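# Snap folding cover onto moving cart frame

## Task

Fit the folding cover onto the frame carried by the cart by pressing both of the cover's studs into the frame's two holes until each one clicks home. The frame passes within reach only briefly: every press of the green button drives the cart once from one end of the rail to the other at constant speed, with no pause.

## Robot and tools

Setup. Four identical i2rt Big YAM arms, named arm1, arm2, arm3 and arm4, stand in a row. Each has six joints, a two-finger gripper and a wrist camera (arm1_cam_wrist to arm4_cam_wrist). Two fixed room cameras, cam_face and cam_high, also exist. All images are 896x504 pixels. Foot positions in metres: arm1 (-0.863, -0.655, 0.731), arm2 (-0.288, -0.656, 0.755), arm3 (0.278, -0.659, 0.739), arm4 (0.861, -0.648, 0.759). Each foot is turned about 90 degrees about z, so every arm faces scene +y. The tables under the arms are at z=0.720. Reach is roughly 1.0 m from the joint1 axis. The cart runs along a rail, and a green button starts one full end-to-end run. Pressing it and then catching the frame as it passes takes timing.

Frame and hand. Every pose uses one scene frame in metres, with its origin on the floor and +z up. The hand point sits between the finger pads, about 1 cm short of the tips. The fingers point along the hand's own +z axis and close along its y axis. Orientation is a quaternion in w,x,y,z order. hand_target is where the hand would be at the joint targets currently held. The printed hand pose can be off, more so at long reach.

move. Its keys are arm1, arm2, arm3, arm4 and cameras. Each arm key takes its own object, and an arm left out keeps whatever it was last told. Inside an arm's object:
- joints: absolute targets by name. joint1_rad ranges -2.879 to 2.879 and rotates the arm about its foot, positive counter-clockwise from above. joint2_rad ranges 0 to 3.141 (shoulder; 0 is upper arm back and roughly level). joint3_rad ranges 0 to 3.019 (elbow; 0 is folded). joint4_rad ranges -1.692 to 1.57 (hand pitch; positive tips the fingers up). joint5_rad ranges -1.57 to 1.57 (sideways swing; positive is to the arm's right). joint6_rad ranges -2.094 to 2.094 (roll; positive is clockwise seen from behind). These are in radians. gripper_m is the fingertip gap in metres, 0 to 0.093.
- target: seven numbers [x, y, z, qw, qx, qy, qz]. This is an absolute hand pose in the scene frame, and the hand is driven along a straight line to it from its hand_target. When target is given, joints may hold only gripper_m.
- speed: the top path speed in m/s, 0.002 to 0.5, default 0.25. Turning is capped at twice this value in rad/s. It is valid only with target.
- min_time_s: 0.1 to 8 s, the shortest duration for that arm's joint moves.
cameras is a list of camera names or ["all"]; [] means none. If left out, a call with no action returns all images and any other call returns none. A call with no action at all returns the full state, all images and the scene number.

Motion behaviour. All motions in one call start together. Hand paths last 0.5 to 10 s and all finish together, paced by the slowest one. No action runs past 15 s. At each step the pose is clipped to within 100 mm and 20 degrees of the measured hand, then damped IK follows it, favouring position over orientation. Expect a centimetre or more of error, lag, and overshoot of the speed near full stretch. Paths do not avoid objects or other arms. Joints move at different rates, so joint-space moves can swing wide.

Reading results. The "move" line reports each commanded arm as done or gives its worst status. joint_status and hand_status can read off_target (resting short, maybe still pushing), time_out (each joint then holds a nearby target and keeps pushing, and on_its_own lists those still moving), or not_followed. "joint command not followed" and "pose unreachable" mean a self- or arm-collision check blocked the targets, though a gripper command still runs. "held at" gives a current target, not a reading. Arms listed under "as last shown" were not commanded, and their unchanged lines repeat. Joint velocities are in rad/s (gripper in m/s), and "within noise" means the arm is still. Joint torques are listed per arm joint; numbers 3 and 4 wrap at ±28 N m, and the values carry offsets and noise. Images may lag the state slightly, and the "pictures" line gives their order. Gripper: closed on nothing it reads 0.000 to 0.003. Gripping a rigid part, it reads up to about 0.005 below the part's width, or slightly above it. Full force starts about 0.005 below the reading at first contact. To release, command a gap well above the reading.

wait: seconds from 0 to 10, plus cameras as in move. Nothing new is commanded during it.
zoom_image: camera plus region [x0, y0, x1, y1] in pixels from the top-left corner, at most 504 by 504. It works only on a camera that appears in the latest images.
finished_scene: scene (an integer). It cannot be undone, and the clip must still hold with no robot touching it.

Call order. If a move or wait is refused, or a stop interrupts it, the later move, wait and finished_scene calls in that same reply are skipped. An invalid call, such as one with an unknown key, does not skip them. The simulation keeps running while you compose a reply, and the arms hold their last commands during that time.

Avoid. A hard squeeze between two robots ends the scene, and closing one gripper on another arm's fingers counts as one. The collision check can react late and lets fingers, housings and cameras meet. Do not knock objects out of the work area, drop parts from a height, slam into fixed or heavy things, or release a part while it moves. The arms keep pushing after contact. Long pushes, holding loads or staying stretched out heat the motors. MOTOR HOT is a warning, and at 100 °C an OVER-TEMPERATURE FAULT drops the arm for 30 to 60 s or more, after which limit_stop_at_motor_heat keys need resending. To relieve a stuck push, command the joint to its reported position.

Each tool is called after "Emit:" by a JSON object that holds its "api" and its "payload".

## Session

Emit:
{"api": "move", "payload": {}}

Scene clock: 0.00 s.
Joint torques (N m): no reading
Heat: arm1: hottest joint1_rad 35 °C; arm2: hottest joint3_rad 33 °C; arm3: hottest joint3_rad 35 °C; arm4: hottest joint1_rad 37 °C.
Joint velocities: within noise
arm1.joint_positions: joint1_rad=-0.210 joint2_rad=+0.584 joint3_rad=+1.333 joint4_rad=-1.411 joint5_rad=+0.214 joint6_rad=+0.446 gripper_m=+0.09396
arm1.joint_status: not commanded
arm1.hand: x=-0.7818 y=-0.4501 z=+1.2363 quat_wxyz=(-0.342, +0.356, -0.821, -0.285) (m; scene frame)
arm1.hand_target: x=-0.7821 y=-0.4521 z=+1.2459 quat_wxyz=(-0.348, +0.353, -0.817, -0.293) (m; scene frame)
arm1.hand_status: not commanded
arm2.joint_positions: joint1_rad=-0.318 joint2_rad=+0.589 joint3_rad=+1.397 joint4_rad=-1.185 joint5_rad=-0.046 joint6_rad=+0.150 gripper_m=+0.09396
arm2.joint_status: not commanded
arm2.hand: x=-0.2213 y=-0.4227 z=+1.3363 quat_wxyz=(-0.405, +0.455, -0.692, -0.387) (m; scene frame)
arm2.hand_target: x=-0.2223 y=-0.4265 z=+1.3489 quat_wxyz=(-0.414, +0.451, -0.685, -0.395) (m; scene frame)
arm2.hand_status: not commanded
arm3.joint_positions: joint1_rad=+0.209 joint2_rad=+0.579 joint3_rad=+1.350 joint4_rad=-1.196 joint5_rad=-0.081 joint6_rad=+0.363 gripper_m=+0.09396
arm3.joint_status: not commanded
arm3.hand: x=+0.2232 y=-0.4261 z=+1.2988 quat_wxyz=(-0.235, +0.554, -0.629, -0.492) (m; scene frame)
arm3.hand_target: x=+0.2238 y=-0.4291 z=+1.3110 quat_wxyz=(-0.241, +0.549, -0.623, -0.501) (m; scene frame)
arm3.hand_status: not commanded
arm4.joint_positions: joint1_rad=-0.104 joint2_rad=+0.626 joint3_rad=+1.427 joint4_rad=-1.379 joint5_rad=-0.280 joint6_rad=+0.270 gripper_m=+0.09396
arm4.joint_status: not commanded
arm4.hand: x=+0.8296 y=-0.4236 z=+1.3098 quat_wxyz=(-0.214, +0.549, -0.679, -0.438) (m; scene frame)
arm4.hand_target: x=+0.8292 y=-0.4265 z=+1.3211 quat_wxyz=(-0.222, +0.547, -0.673, -0.446) (m; scene frame)
arm4.hand_status: not commanded
pictures: arm1_cam_wrist, arm2_cam_wrist, arm3_cam_wrist, arm4_cam_wrist, cam_face, cam_high

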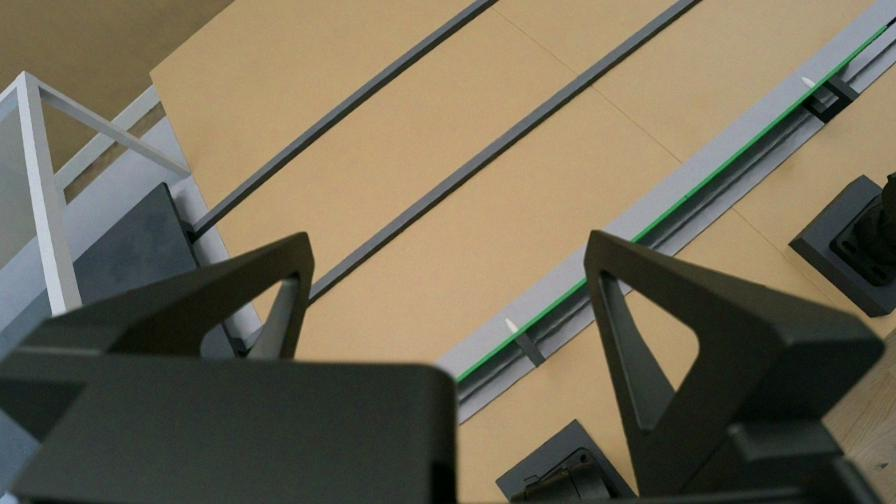

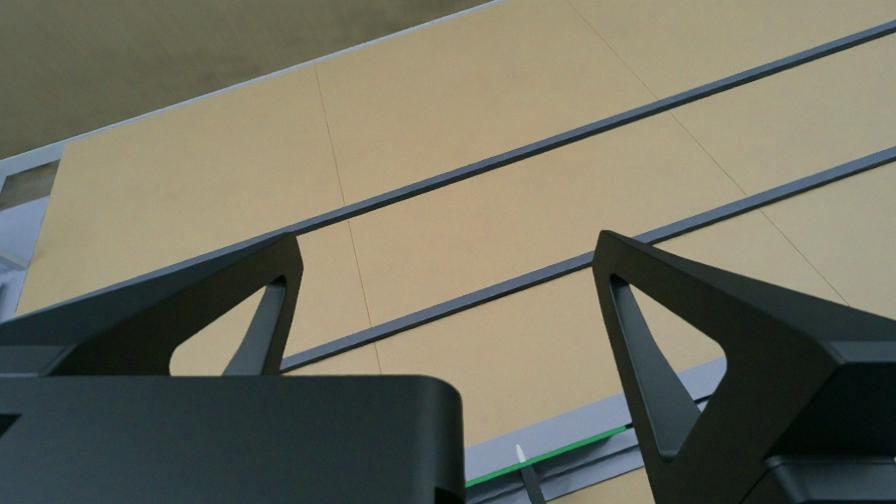

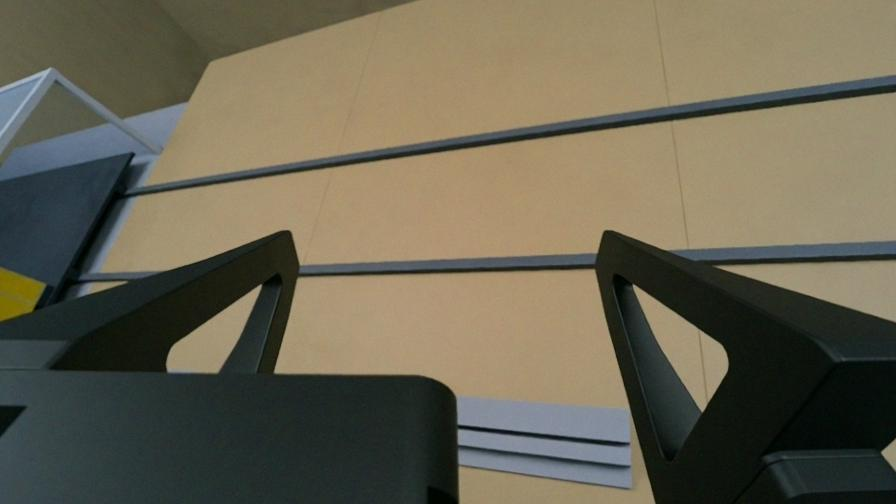

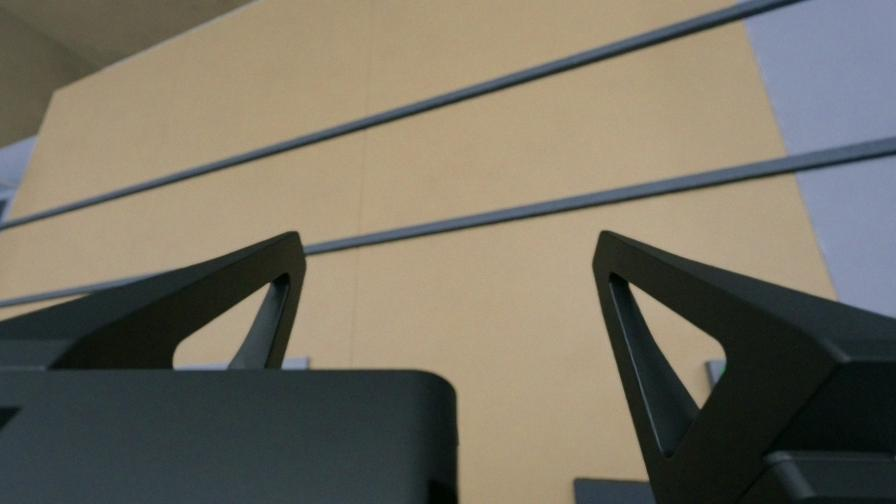

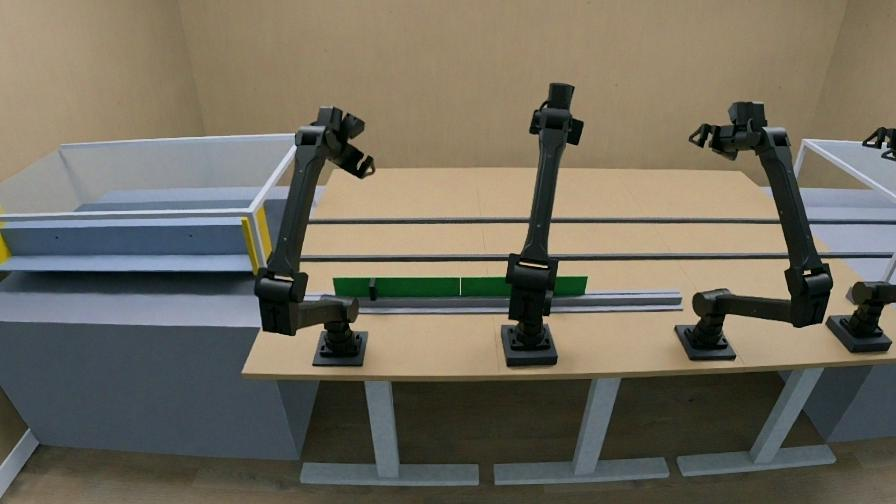

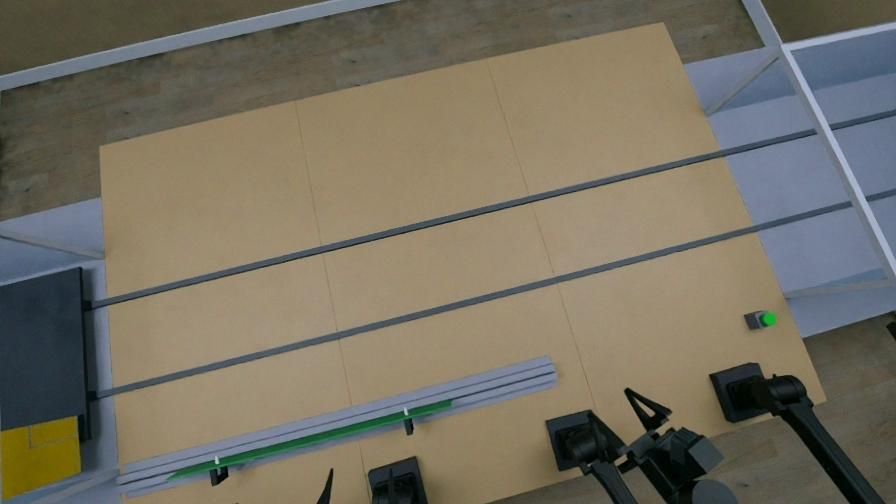

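Emit:
{"api": "zoom_image", "payload": {"camera": "cam_high", "region": [100, 340, 580, 504]}}

Emit:
{"api": "zoom_image", "payload": {"camera": "cam_face", "region": [290, 240, 700, 380]}}

Emit:
{"api": "zoom_image", "payload": {"camera": "arm1_cam_wrist", "region": [430, 0, 896, 440]}}

Emit:
{"api": "zoom_image", "payload": {"camera": "cam_high", "region": [0, 230, 200, 504]}}

Emit:
{"api": "zoom_image", "payload": {"camera": "arm1_cam_wrist", "region": [0, 40, 320, 400]}}

Scaled by 1.050.

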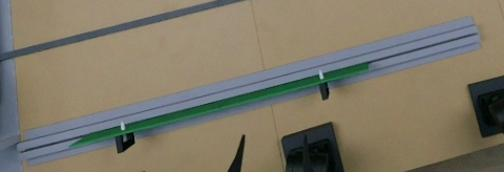

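Scaled by 1.229.

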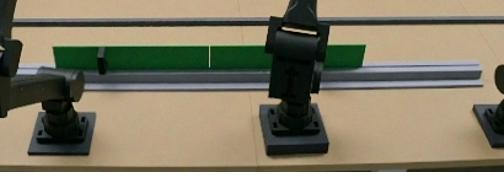

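Scaled by 1.082.

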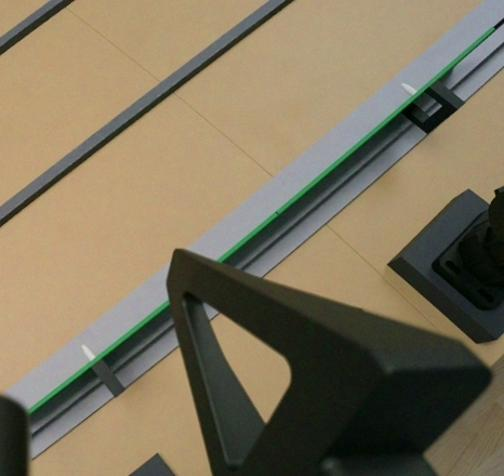

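Scaled by 1.839.

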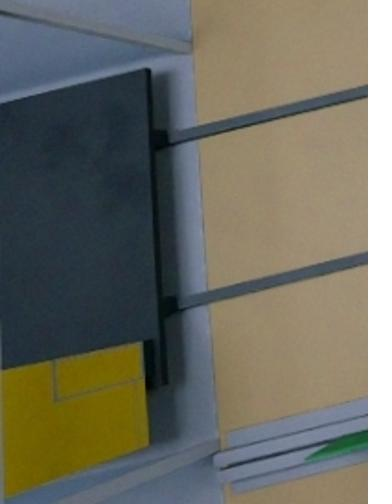

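Scaled by 1.400.

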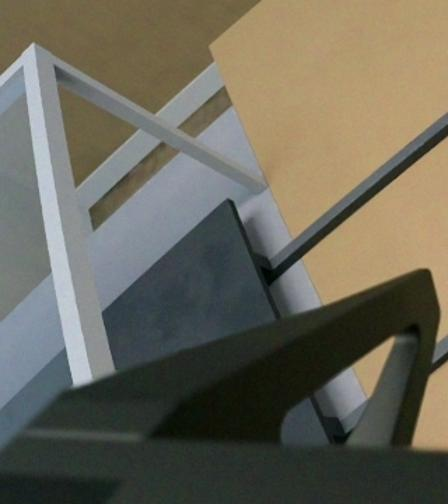

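Emit:
{"api": "zoom_image", "payload": {"camera": "cam_face", "region": [0, 180, 340, 320]}}

Emit:
{"api": "move", "payload": {"arm1": {"target": [-0.83, -0.28, 1.15, 0.0, 0.7071, -0.7071, 0.0]}, "arm2": {"target": [-0.25, -0.28, 1.15, 0.0, 0.7071, -0.7071, 0.0]}, "arm4": {"target": [0.9, -0.38, 1.05, 0.0, 0.7071, -0.7071, 0.0]}, "cameras": ["all"]}}

Scaled by 1.482.

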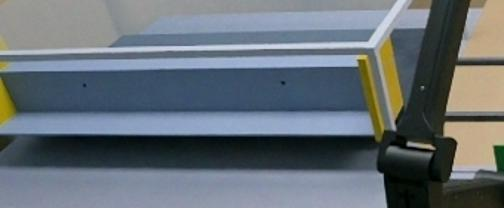

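Scene clock: 5.80 s.
Joint torques (N m): arm1=[-0.67 -9.76 12.7 0.13 0.13 -0.14] | arm2=[2.14 -7.18 10.73 -0.35 0.18 -0.12] | arm3=[0.67 2.26 8.01 1.85 -0.11 -0.19] | arm4=[2.43 -3.66 9.46 -0.17 0.2 0.1]
Heat: arm1: hottest joint1_rad 35 °C; arm2: hottest joint3_rad 35 °C; arm3: hottest joint3_rad 36 °C; arm4: hottest joint1_rad 37 °C.
move: arm1 off_target; arm2 off_target; arm4 off_target
Joint velocities: within noise
arm1.joint_positions: joint1_rad=-0.108 joint2_rad=+1.225 joint3_rad=+1.580 joint4_rad=-1.695 joint5_rad=+0.010 joint6_rad=-0.062 gripper_m=+0.09396
arm1.joint_status: not commanded
arm1.hand: x=-0.8232 y=-0.2839 z=+1.1311 quat_wxyz=(-0.089, +0.689, -0.715, -0.071) (m; scene frame)
arm1.hand_target: x=-0.8264 y=-0.2798 z=+1.1473 quat_wxyz=(-0.100, +0.697, -0.706, -0.080) (m; scene frame)
arm1.hand_status: off_target (0.020 m and 13.2 deg from the pose sent, 0.197 m and 67.2 deg at the start; a joint's target at an end of its range on 57 of 102 steps)
arm2.joint_positions: joint1_rad=-0.134 joint2_rad=+1.238 joint3_rad=+1.534 joint4_rad=-1.677 joint5_rad=+0.009 joint6_rad=-0.071 gripper_m=+0.09396
arm2.joint_status: not commanded
arm2.hand: x=-0.2449 y=-0.2825 z=+1.1324 quat_wxyz=(-0.070, +0.694, -0.714, -0.062) (m; scene frame)
arm2.hand_target: x=-0.2488 y=-0.2796 z=+1.1474 quat_wxyz=(-0.081, +0.701, -0.705, -0.069) (m; scene frame)
arm2.hand_status: off_target (0.019 m and 10.8 deg from the pose sent, 0.236 m and 71.6 deg at the start; a joint's target at an end of its range on 50 of 102 steps)
arm3: as last shown
arm4.joint_positions: joint1_rad=-0.175 joint2_rad=+1.045 joint3_rad=+1.177 joint4_rad=-1.675 joint5_rad=-0.011 joint6_rad=-0.153 gripper_m=+0.09396
arm4.joint_status: not commanded
arm4.hand: x=+0.9027 y=-0.3769 z=+1.0554 quat_wxyz=(-0.013, +0.701, -0.713, -0.010) (m; scene frame)
arm4.hand_target: x=+0.8999 y=-0.3801 z=+1.0487 quat_wxyz=(-0.001, +0.708, -0.706, +0.001) (m; scene frame)
arm4.hand_status: off_target (0.007 m and 2.1 deg from the pose sent, 0.273 m and 59.5 deg at the start; a joint's target at an end of its range on 45 of 102 steps)
pictures: arm1_cam_wrist, arm2_cam_wrist, arm3_cam_wrist, arm4_cam_wrist, cam_face, cam_high

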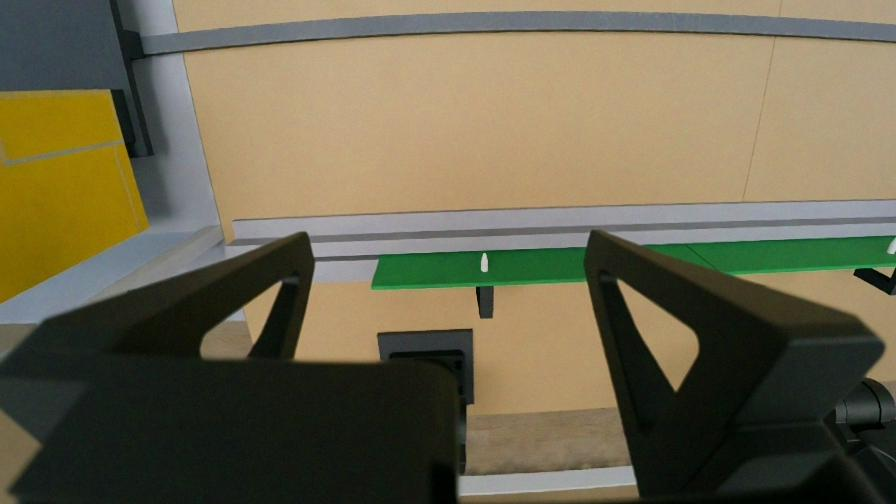

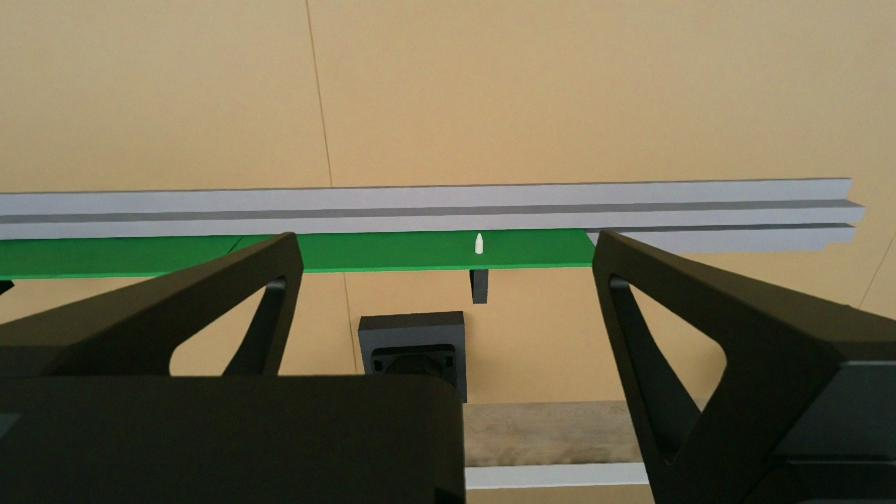

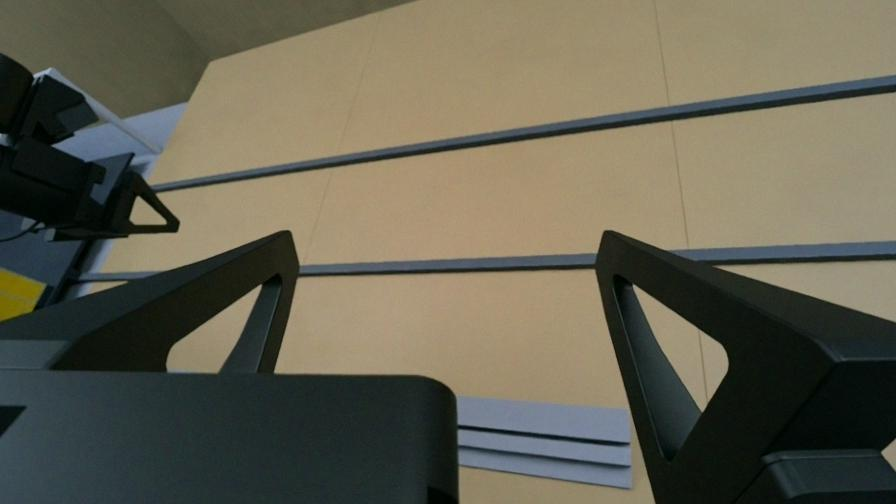

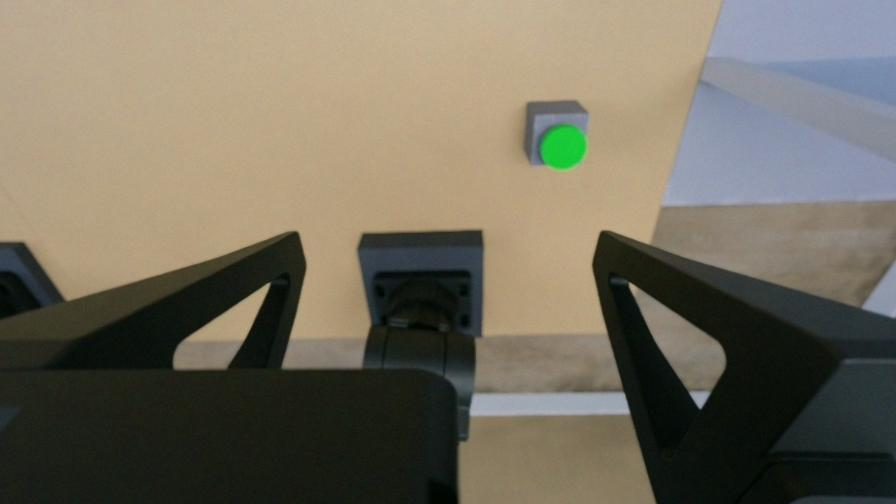

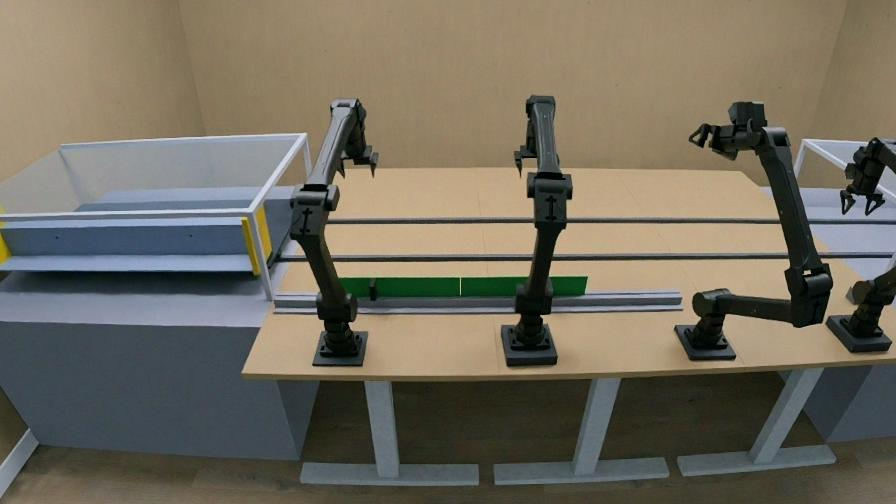

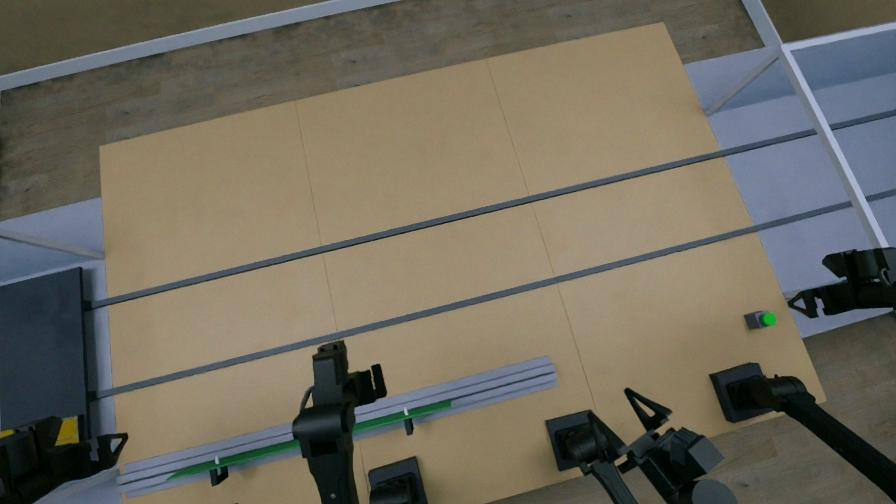

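Emit:
{"api": "move", "payload": {"arm4": {"target": [1.01, -0.44, 0.95, 0.0, 0.7071, -0.7071, 0.0], "joints": {"gripper_m": 0.0}}, "arm1": {"target": [-0.86, -0.42, 1.0, 0.0, 0.7071, -0.7071, 0.0]}, "arm2": {"target": [-0.24, -0.42, 1.0, 0.0, 0.7071, -0.7071, 0.0]}, "cameras": ["arm1_cam_wrist","arm2_cam_wrist","arm4_cam_wrist","cam_face"]}}

Scene clock: 8.97 s.
Joint torques (N m): arm1=[-0.97 -6.07 8.81 0.65 0.05 0.13] | arm2=[-0.03 -3.9 7.54 0.35 0.15 -0.06] | arm3=[0.26 2.67 7.84 1.85 -0.11 -0.22] | arm4=[0.38 -3.78 9.26 0.42 -0.19 0.08]
Heat: arm1: hottest joint1_rad 35 °C; arm2: hottest joint3_rad 35 °C; arm3: hottest joint3_rad 36 °C; arm4: hottest joint1_rad 37 °C.
move: arm1 done; arm2 done; arm4 done
Joint velocities: within noise
arm1.joint_positions: joint1_rad=-0.022 joint2_rad=+0.946 joint3_rad=+1.055 joint4_rad=-1.693 joint5_rad=+0.007 joint6_rad=-0.022 gripper_m=+0.09396
arm1.joint_status: not commanded
arm1.hand: x=-0.8577 y=-0.4228 z=+1.0016 quat_wxyz=(+0.004, +0.711, -0.703, +0.007) (m; scene frame)
arm1.hand_target: x=-0.8603 y=-0.4211 z=+1.0011 quat_wxyz=(-0.001, +0.709, -0.705, +0.001) (m; scene frame)
arm1.hand_status: done (0.004 m and 1.1 deg from the pose sent, 0.193 m and 13.2 deg at the start)
arm2.joint_positions: joint1_rad=-0.192 joint2_rad=+0.954 joint3_rad=+1.001 joint4_rad=-1.623 joint5_rad=+0.017 joint6_rad=-0.163 gripper_m=+0.09396
arm2.joint_status: not commanded
arm2.hand: x=-0.2447 y=-0.4201 z=+1.0031 quat_wxyz=(+0.003, +0.710, -0.704, +0.004) (m; scene frame)
arm2.hand_target: x=-0.2412 y=-0.4208 z=+1.0013 quat_wxyz=(-0.002, +0.709, -0.705, +0.002) (m; scene frame)
arm2.hand_status: done (0.006 m and 0.7 deg from the pose sent, 0.191 m and 10.8 deg at the start)
arm3: as last shown
arm4.joint_positions: joint1_rad=-0.624 joint2_rad=+1.011 joint3_rad=+0.895 joint4_rad=-1.460 joint5_rad=-0.008 joint6_rad=-0.624 gripper_m=+0.00041
arm4.joint_status: all done
arm4.hand: x=+1.0065 y=-0.4396 z=+0.9569 quat_wxyz=(-0.001, +0.709, -0.705, -0.001) (m; scene frame)
arm4.hand_target: x=+1.0074 y=-0.4408 z=+0.9507 quat_wxyz=(+0.002, +0.709, -0.705, -0.003) (m; scene frame)
arm4.hand_status: done (0.008 m and 0.3 deg from the pose sent, 0.163 m and 2.1 deg at the start)
pictures: arm1_cam_wrist, arm2_cam_wrist, arm4_cam_wrist, cam_face

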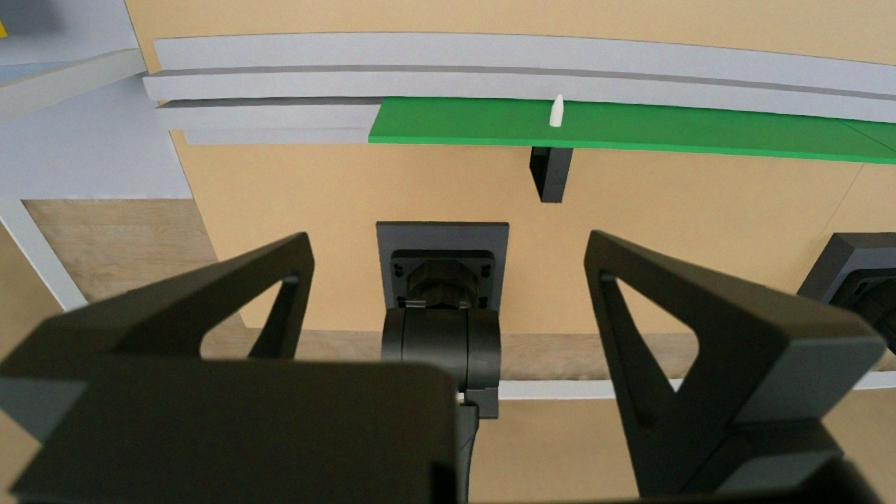

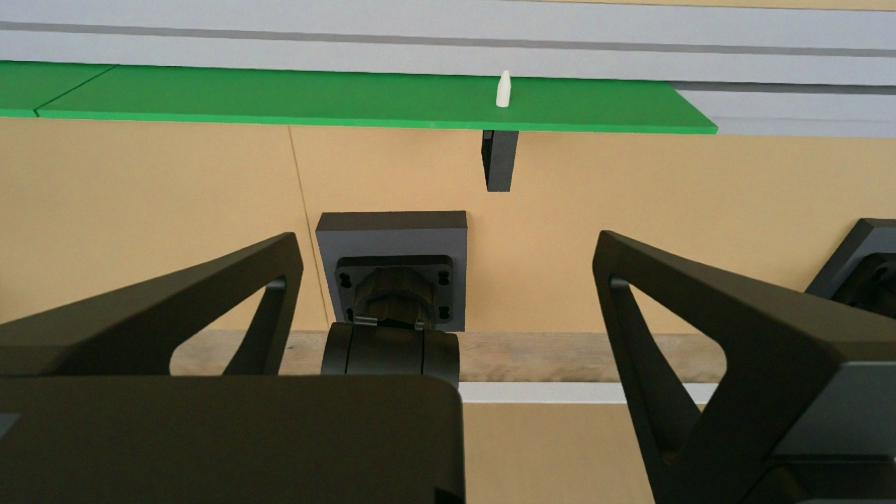

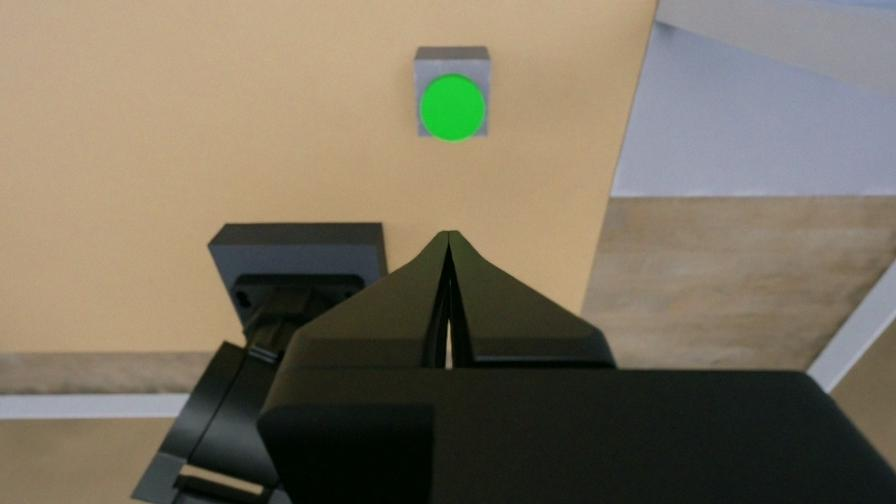

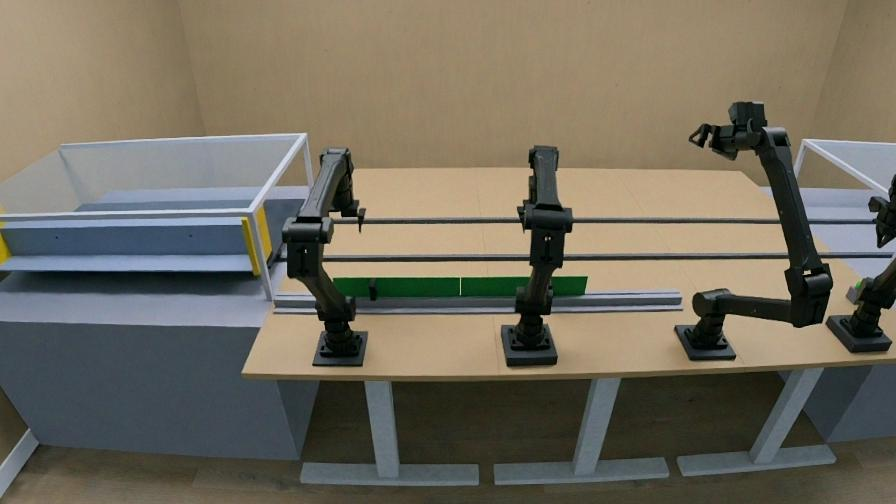

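Emit:
{"api": "move", "payload": {"arm1": {"joints": {"joint1_rad": 0, "joint2_rad": 0.59, "joint3_rad": 1.39, "joint4_rad": -1.3, "joint5_rad": 0, "joint6_rad": 0}}, "arm2": {"joints": {"joint1_rad": 0, "joint2_rad": 0.59, "joint3_rad": 1.39, "joint4_rad": -1.3, "joint5_rad": 0, "joint6_rad": 0}}, "arm3": {"joints": {"joint1_rad": 0, "joint2_rad": 0.59, "joint3_rad": 1.39, "joint4_rad": -1.3, "joint5_rad": 0, "joint6_rad": 0}}, "arm4": {"target": [1.012, -0.46, 0.84, 0.0, 0.7071, -0.7071, 0.0]}, "cameras": ["arm1_cam_wrist","arm4_cam_wrist"]}}

Emit:
{"api": "move", "payload": {"arm4": {"target": [1.012, -0.46, 0.795, 0.0, 0.7071, -0.7071, 0.0], "speed": 0.06}, "cameras": ["arm3_cam_wrist","arm2_cam_wrist","cam_face","arm4_cam_wrist"]}}

Scene clock: 11.63 s.
Joint torques (N m): arm1=[-0.85 0.26 8.43 2.52 0.02 0.14] | arm2=[2.32 2.08 7.8 1.95 -0.01 0.13] | arm3=[0.62 2.96 9.18 1.32 -0.02 -0.34] | arm4=[-0.09 -2.49 8.8 0.77 0.01 0.03]
Heat: arm1: hottest joint1_rad 35 °C; arm2: hottest joint3_rad 36 °C; arm3: hottest joint3_rad 37 °C; arm4: hottest joint1_rad 37 °C.
move: arm1 done; arm2 done; arm3 done; arm4 done
Joint velocities: within noise
arm1.joint_positions: joint1_rad=-0.009 joint2_rad=+0.590 joint3_rad=+1.385 joint4_rad=-1.320 joint5_rad=+0.002 joint6_rad=-0.014 gripper_m=+0.09396
arm1.joint_status: all done
arm1.hand: x=-0.8605 y=-0.4268 z=+1.2764 quat_wxyz=(-0.354, +0.617, -0.609, -0.350) (m; scene frame)
arm1.hand_target: x=-0.8629 y=-0.4287 z=+1.2847 quat_wxyz=(-0.360, +0.610, -0.605, -0.365) (m; scene frame)
arm1.hand_status: not commanded
arm2.joint_positions: joint1_rad=-0.011 joint2_rad=+0.588 joint3_rad=+1.377 joint4_rad=-1.317 joint5_rad=+0.001 joint6_rad=-0.017 gripper_m=+0.09396
arm2.joint_status: all done
arm2.hand: x=-0.2861 y=-0.4270 z=+1.2982 quat_wxyz=(-0.347, +0.624, -0.602, -0.357) (m; scene frame)
arm2.hand_target: x=-0.2884 y=-0.4299 z=+1.3092 quat_wxyz=(-0.353, +0.617, -0.596, -0.372) (m; scene frame)
arm2.hand_status: not commanded
arm3.joint_positions: joint1_rad=+0.005 joint2_rad=+0.579 joint3_rad=+1.350 joint4_rad=-1.290 joint5_rad=-0.001 joint6_rad=+0.010 gripper_m=+0.09396
arm3.joint_status: all done
arm3.hand: x=+0.2856 y=-0.4295 z=+1.2776 quat_wxyz=(-0.356, +0.601, -0.620, -0.357) (m; scene frame)
arm3.hand_target: x=+0.2876 y=-0.4323 z=+1.2925 quat_wxyz=(-0.366, +0.598, -0.616, -0.359) (m; scene frame)
arm3.hand_status: not commanded
arm4.joint_positions: joint1_rad=-0.674 joint2_rad=+1.058 joint3_rad=+0.627 joint4_rad=-1.135 joint5_rad=-0.008 joint6_rad=-0.673 gripper_m=+0.00041
arm4.joint_status: not commanded
arm4.hand: x=+1.0097 y=-0.4571 z=+0.8476 quat_wxyz=(-0.006, +0.709, -0.705, -0.002) (m; scene frame)
arm4.hand_target: x=+1.0106 y=-0.4606 z=+0.8405 quat_wxyz=(+0.000, +0.708, -0.707, +0.000) (m; scene frame)
arm4.hand_status: done (0.008 m and 0.8 deg from the pose sent, 0.119 m and 0.3 deg at the start)
pictures: arm1_cam_wrist, arm4_cam_wrist

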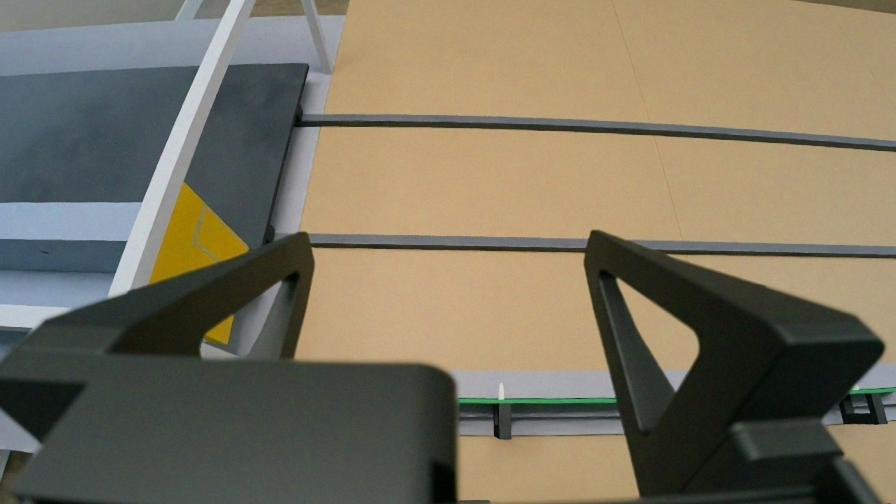

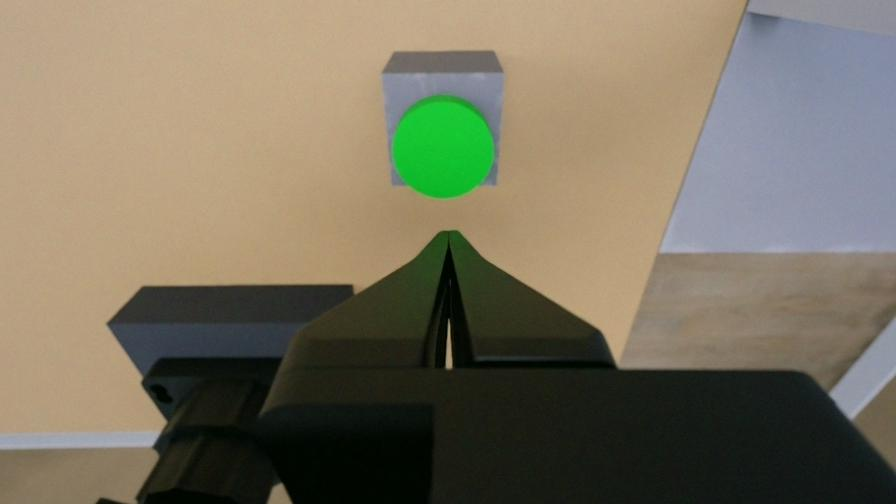

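Scene clock: 13.10 s.
Joint torques (N m): arm1=[-0.62 1.26 8.24 2.65 0.01 0.15] | arm2=[2.14 2.49 7.95 1.8 -0.01 0.19] | arm3=[0.09 3.02 9.11 1.25 -0.06 -0.28] | arm4=[0.26 -3.14 7.57 0.53 0.08 0.07]
Heat: arm1: hottest joint1_rad 35 °C; arm2: hottest joint3_rad 36 °C; arm3: hottest joint3_rad 37 °C; arm4: hottest joint1_rad 37 °C.
move: arm4 done
Joint velocities: within noise
arm1, arm2, arm3: as last shown
arm4.joint_positions: joint1_rad=-0.674 joint2_rad=+1.146 joint3_rad=+0.550 joint4_rad=-0.970 joint5_rad=-0.008 joint6_rad=-0.673 gripper_m=+0.00041
arm4.joint_status: not commanded
arm4.hand: x=+1.0112 y=-0.4555 z=+0.8027 quat_wxyz=(-0.007, +0.709, -0.705, -0.002) (m; scene frame)
arm4.hand_target: x=+1.0112 y=-0.4604 z=+0.7956 quat_wxyz=(+0.000, +0.707, -0.707, +0.000) (m; scene frame)
arm4.hand_status: done (0.009 m and 0.8 deg from the pose sent, 0.053 m and 0.8 deg at the start)
pictures: arm2_cam_wrist, arm3_cam_wrist, arm4_cam_wrist, cam_face

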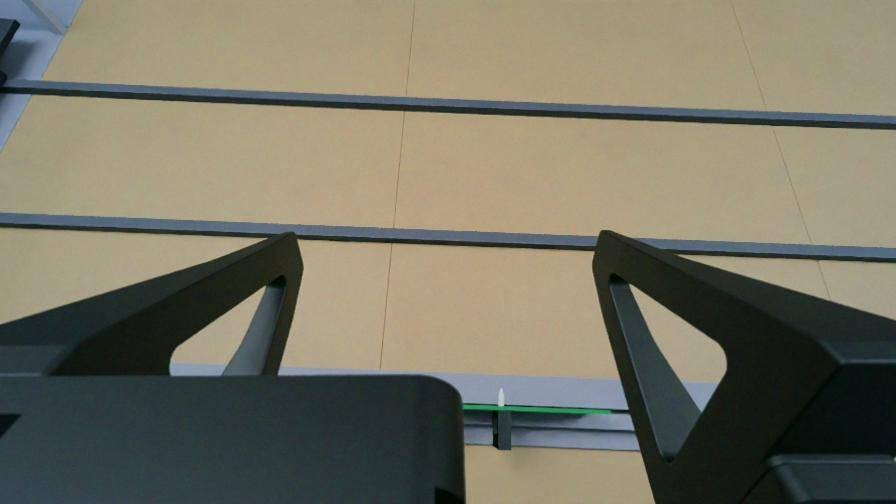

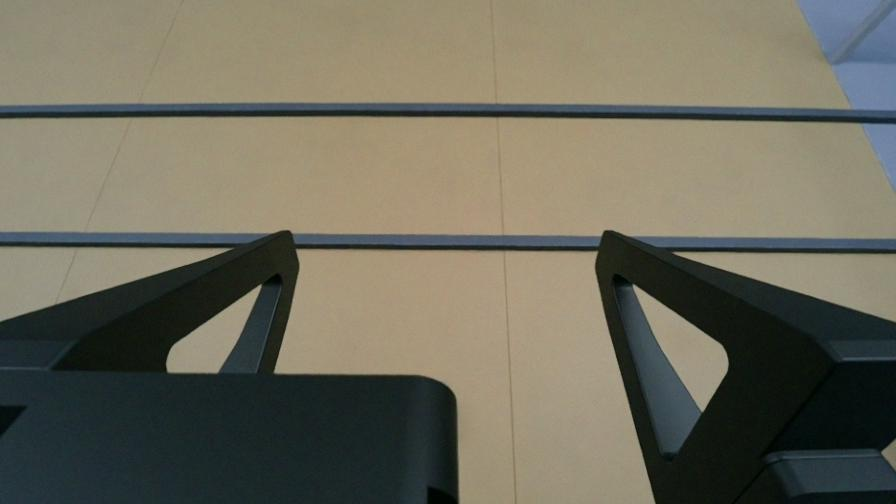

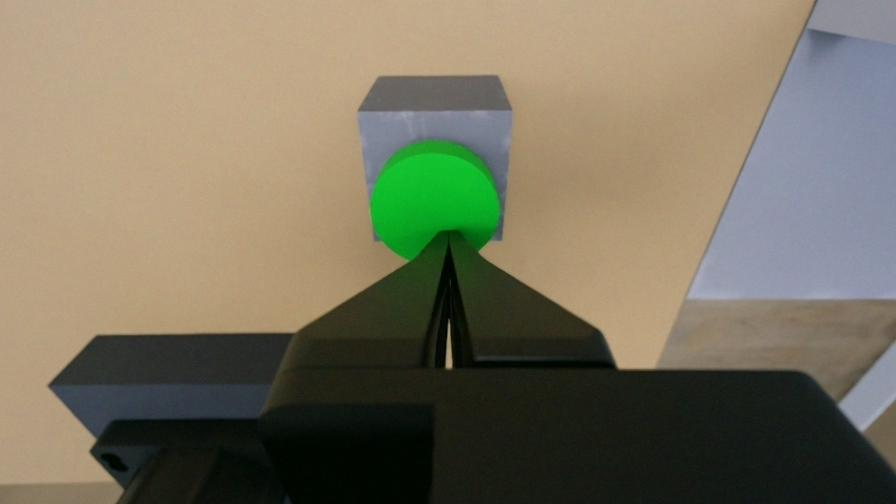

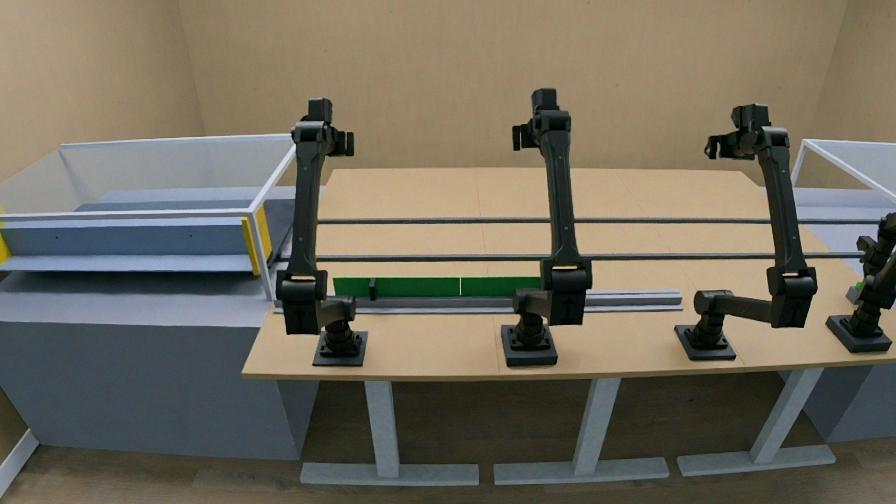

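Emit:
{"api": "move", "payload": {"arm4": {"target": [1.009, -0.446, 0.775, 0.0, 0.7071, -0.7071, 0.0], "speed": 0.06}, "cameras": ["arm1_cam_wrist","cam_face","arm4_cam_wrist"]}}

Scene clock: 14.40 s.
Joint torques (N m): arm1=[0.32 0.79 8.34 2.43 0.06 0.16] | arm2=[1.55 2.43 7.88 1.78 -0.01 0.13] | arm3=[-0.38 2.96 9.21 1.26 -0.01 -0.27] | arm4=[2.37 -1.03 6.65 1.2 -0.01 0.21]
Heat: arm1: hottest joint1_rad 35 °C; arm2: hottest joint3_rad 36 °C; arm3: hottest joint3_rad 37 °C; arm4: hottest joint1_rad 37 °C.
move: arm4 off_target
Joint velocities: within noise
arm1, arm2, arm3: as last shown
arm4.joint_positions: joint1_rad=-0.664 joint2_rad=+1.181 joint3_rad=+0.550 joint4_rad=-0.907 joint5_rad=-0.007 joint6_rad=-0.652 gripper_m=+0.00041
arm4.joint_status: not commanded
arm4.hand: x=+1.0173 y=-0.4446 z=+0.7950 quat_wxyz=(-0.020, +0.704, -0.709, -0.003) (m; scene frame)
arm4.hand_target: x=+1.0098 y=-0.4486 z=+0.7772 quat_wxyz=(-0.001, +0.707, -0.708, +0.000) (m; scene frame)
arm4.hand_status: off_target (0.022 m and 2.4 deg from the pose sent, 0.029 m and 0.8 deg at the start)
pictures: arm1_cam_wrist, arm4_cam_wrist, cam_face

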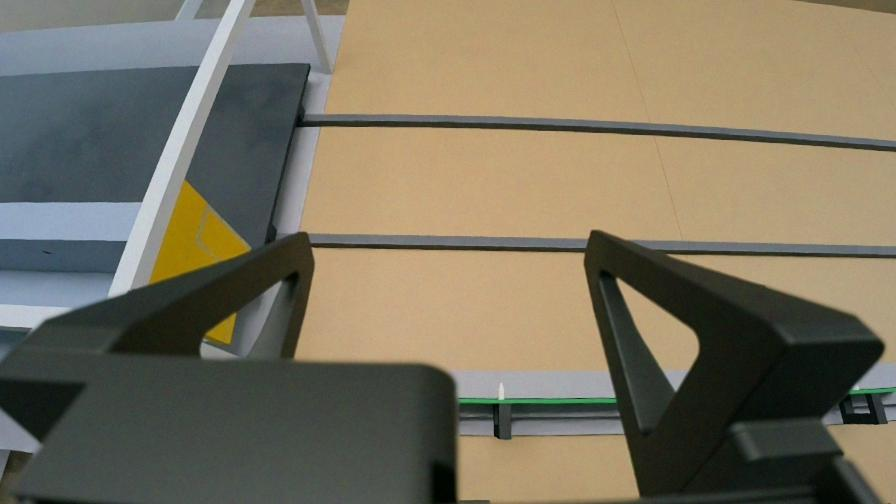

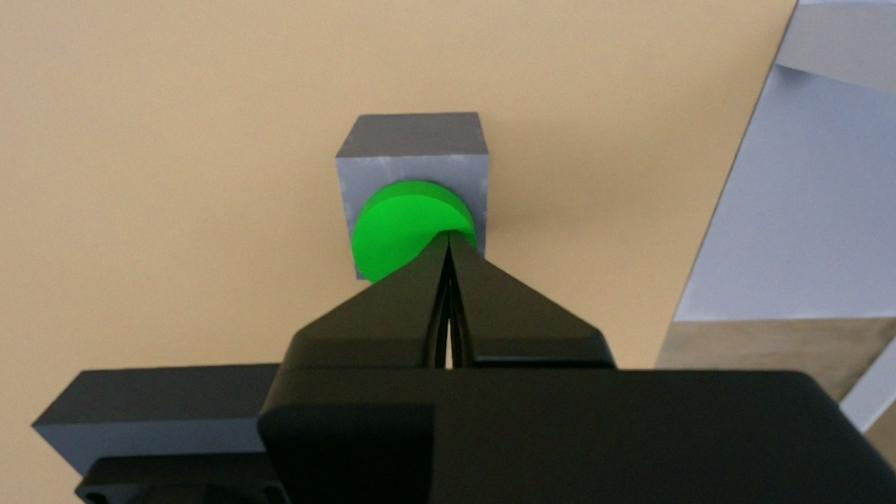

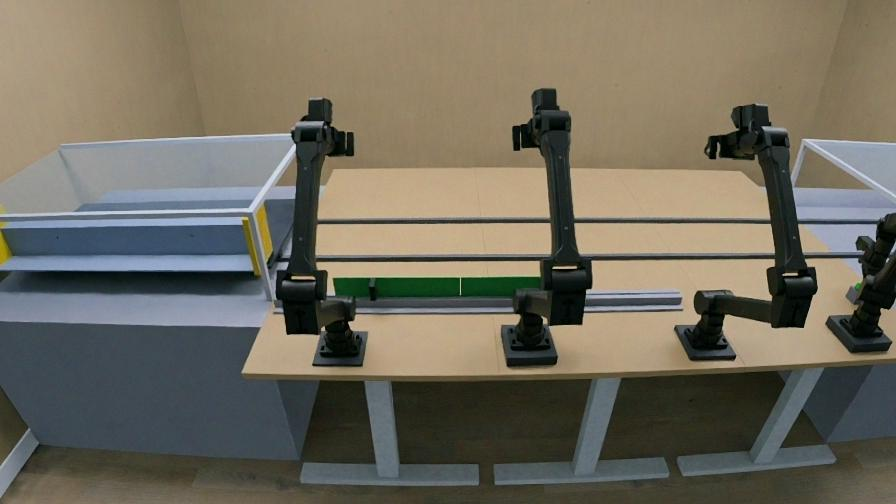

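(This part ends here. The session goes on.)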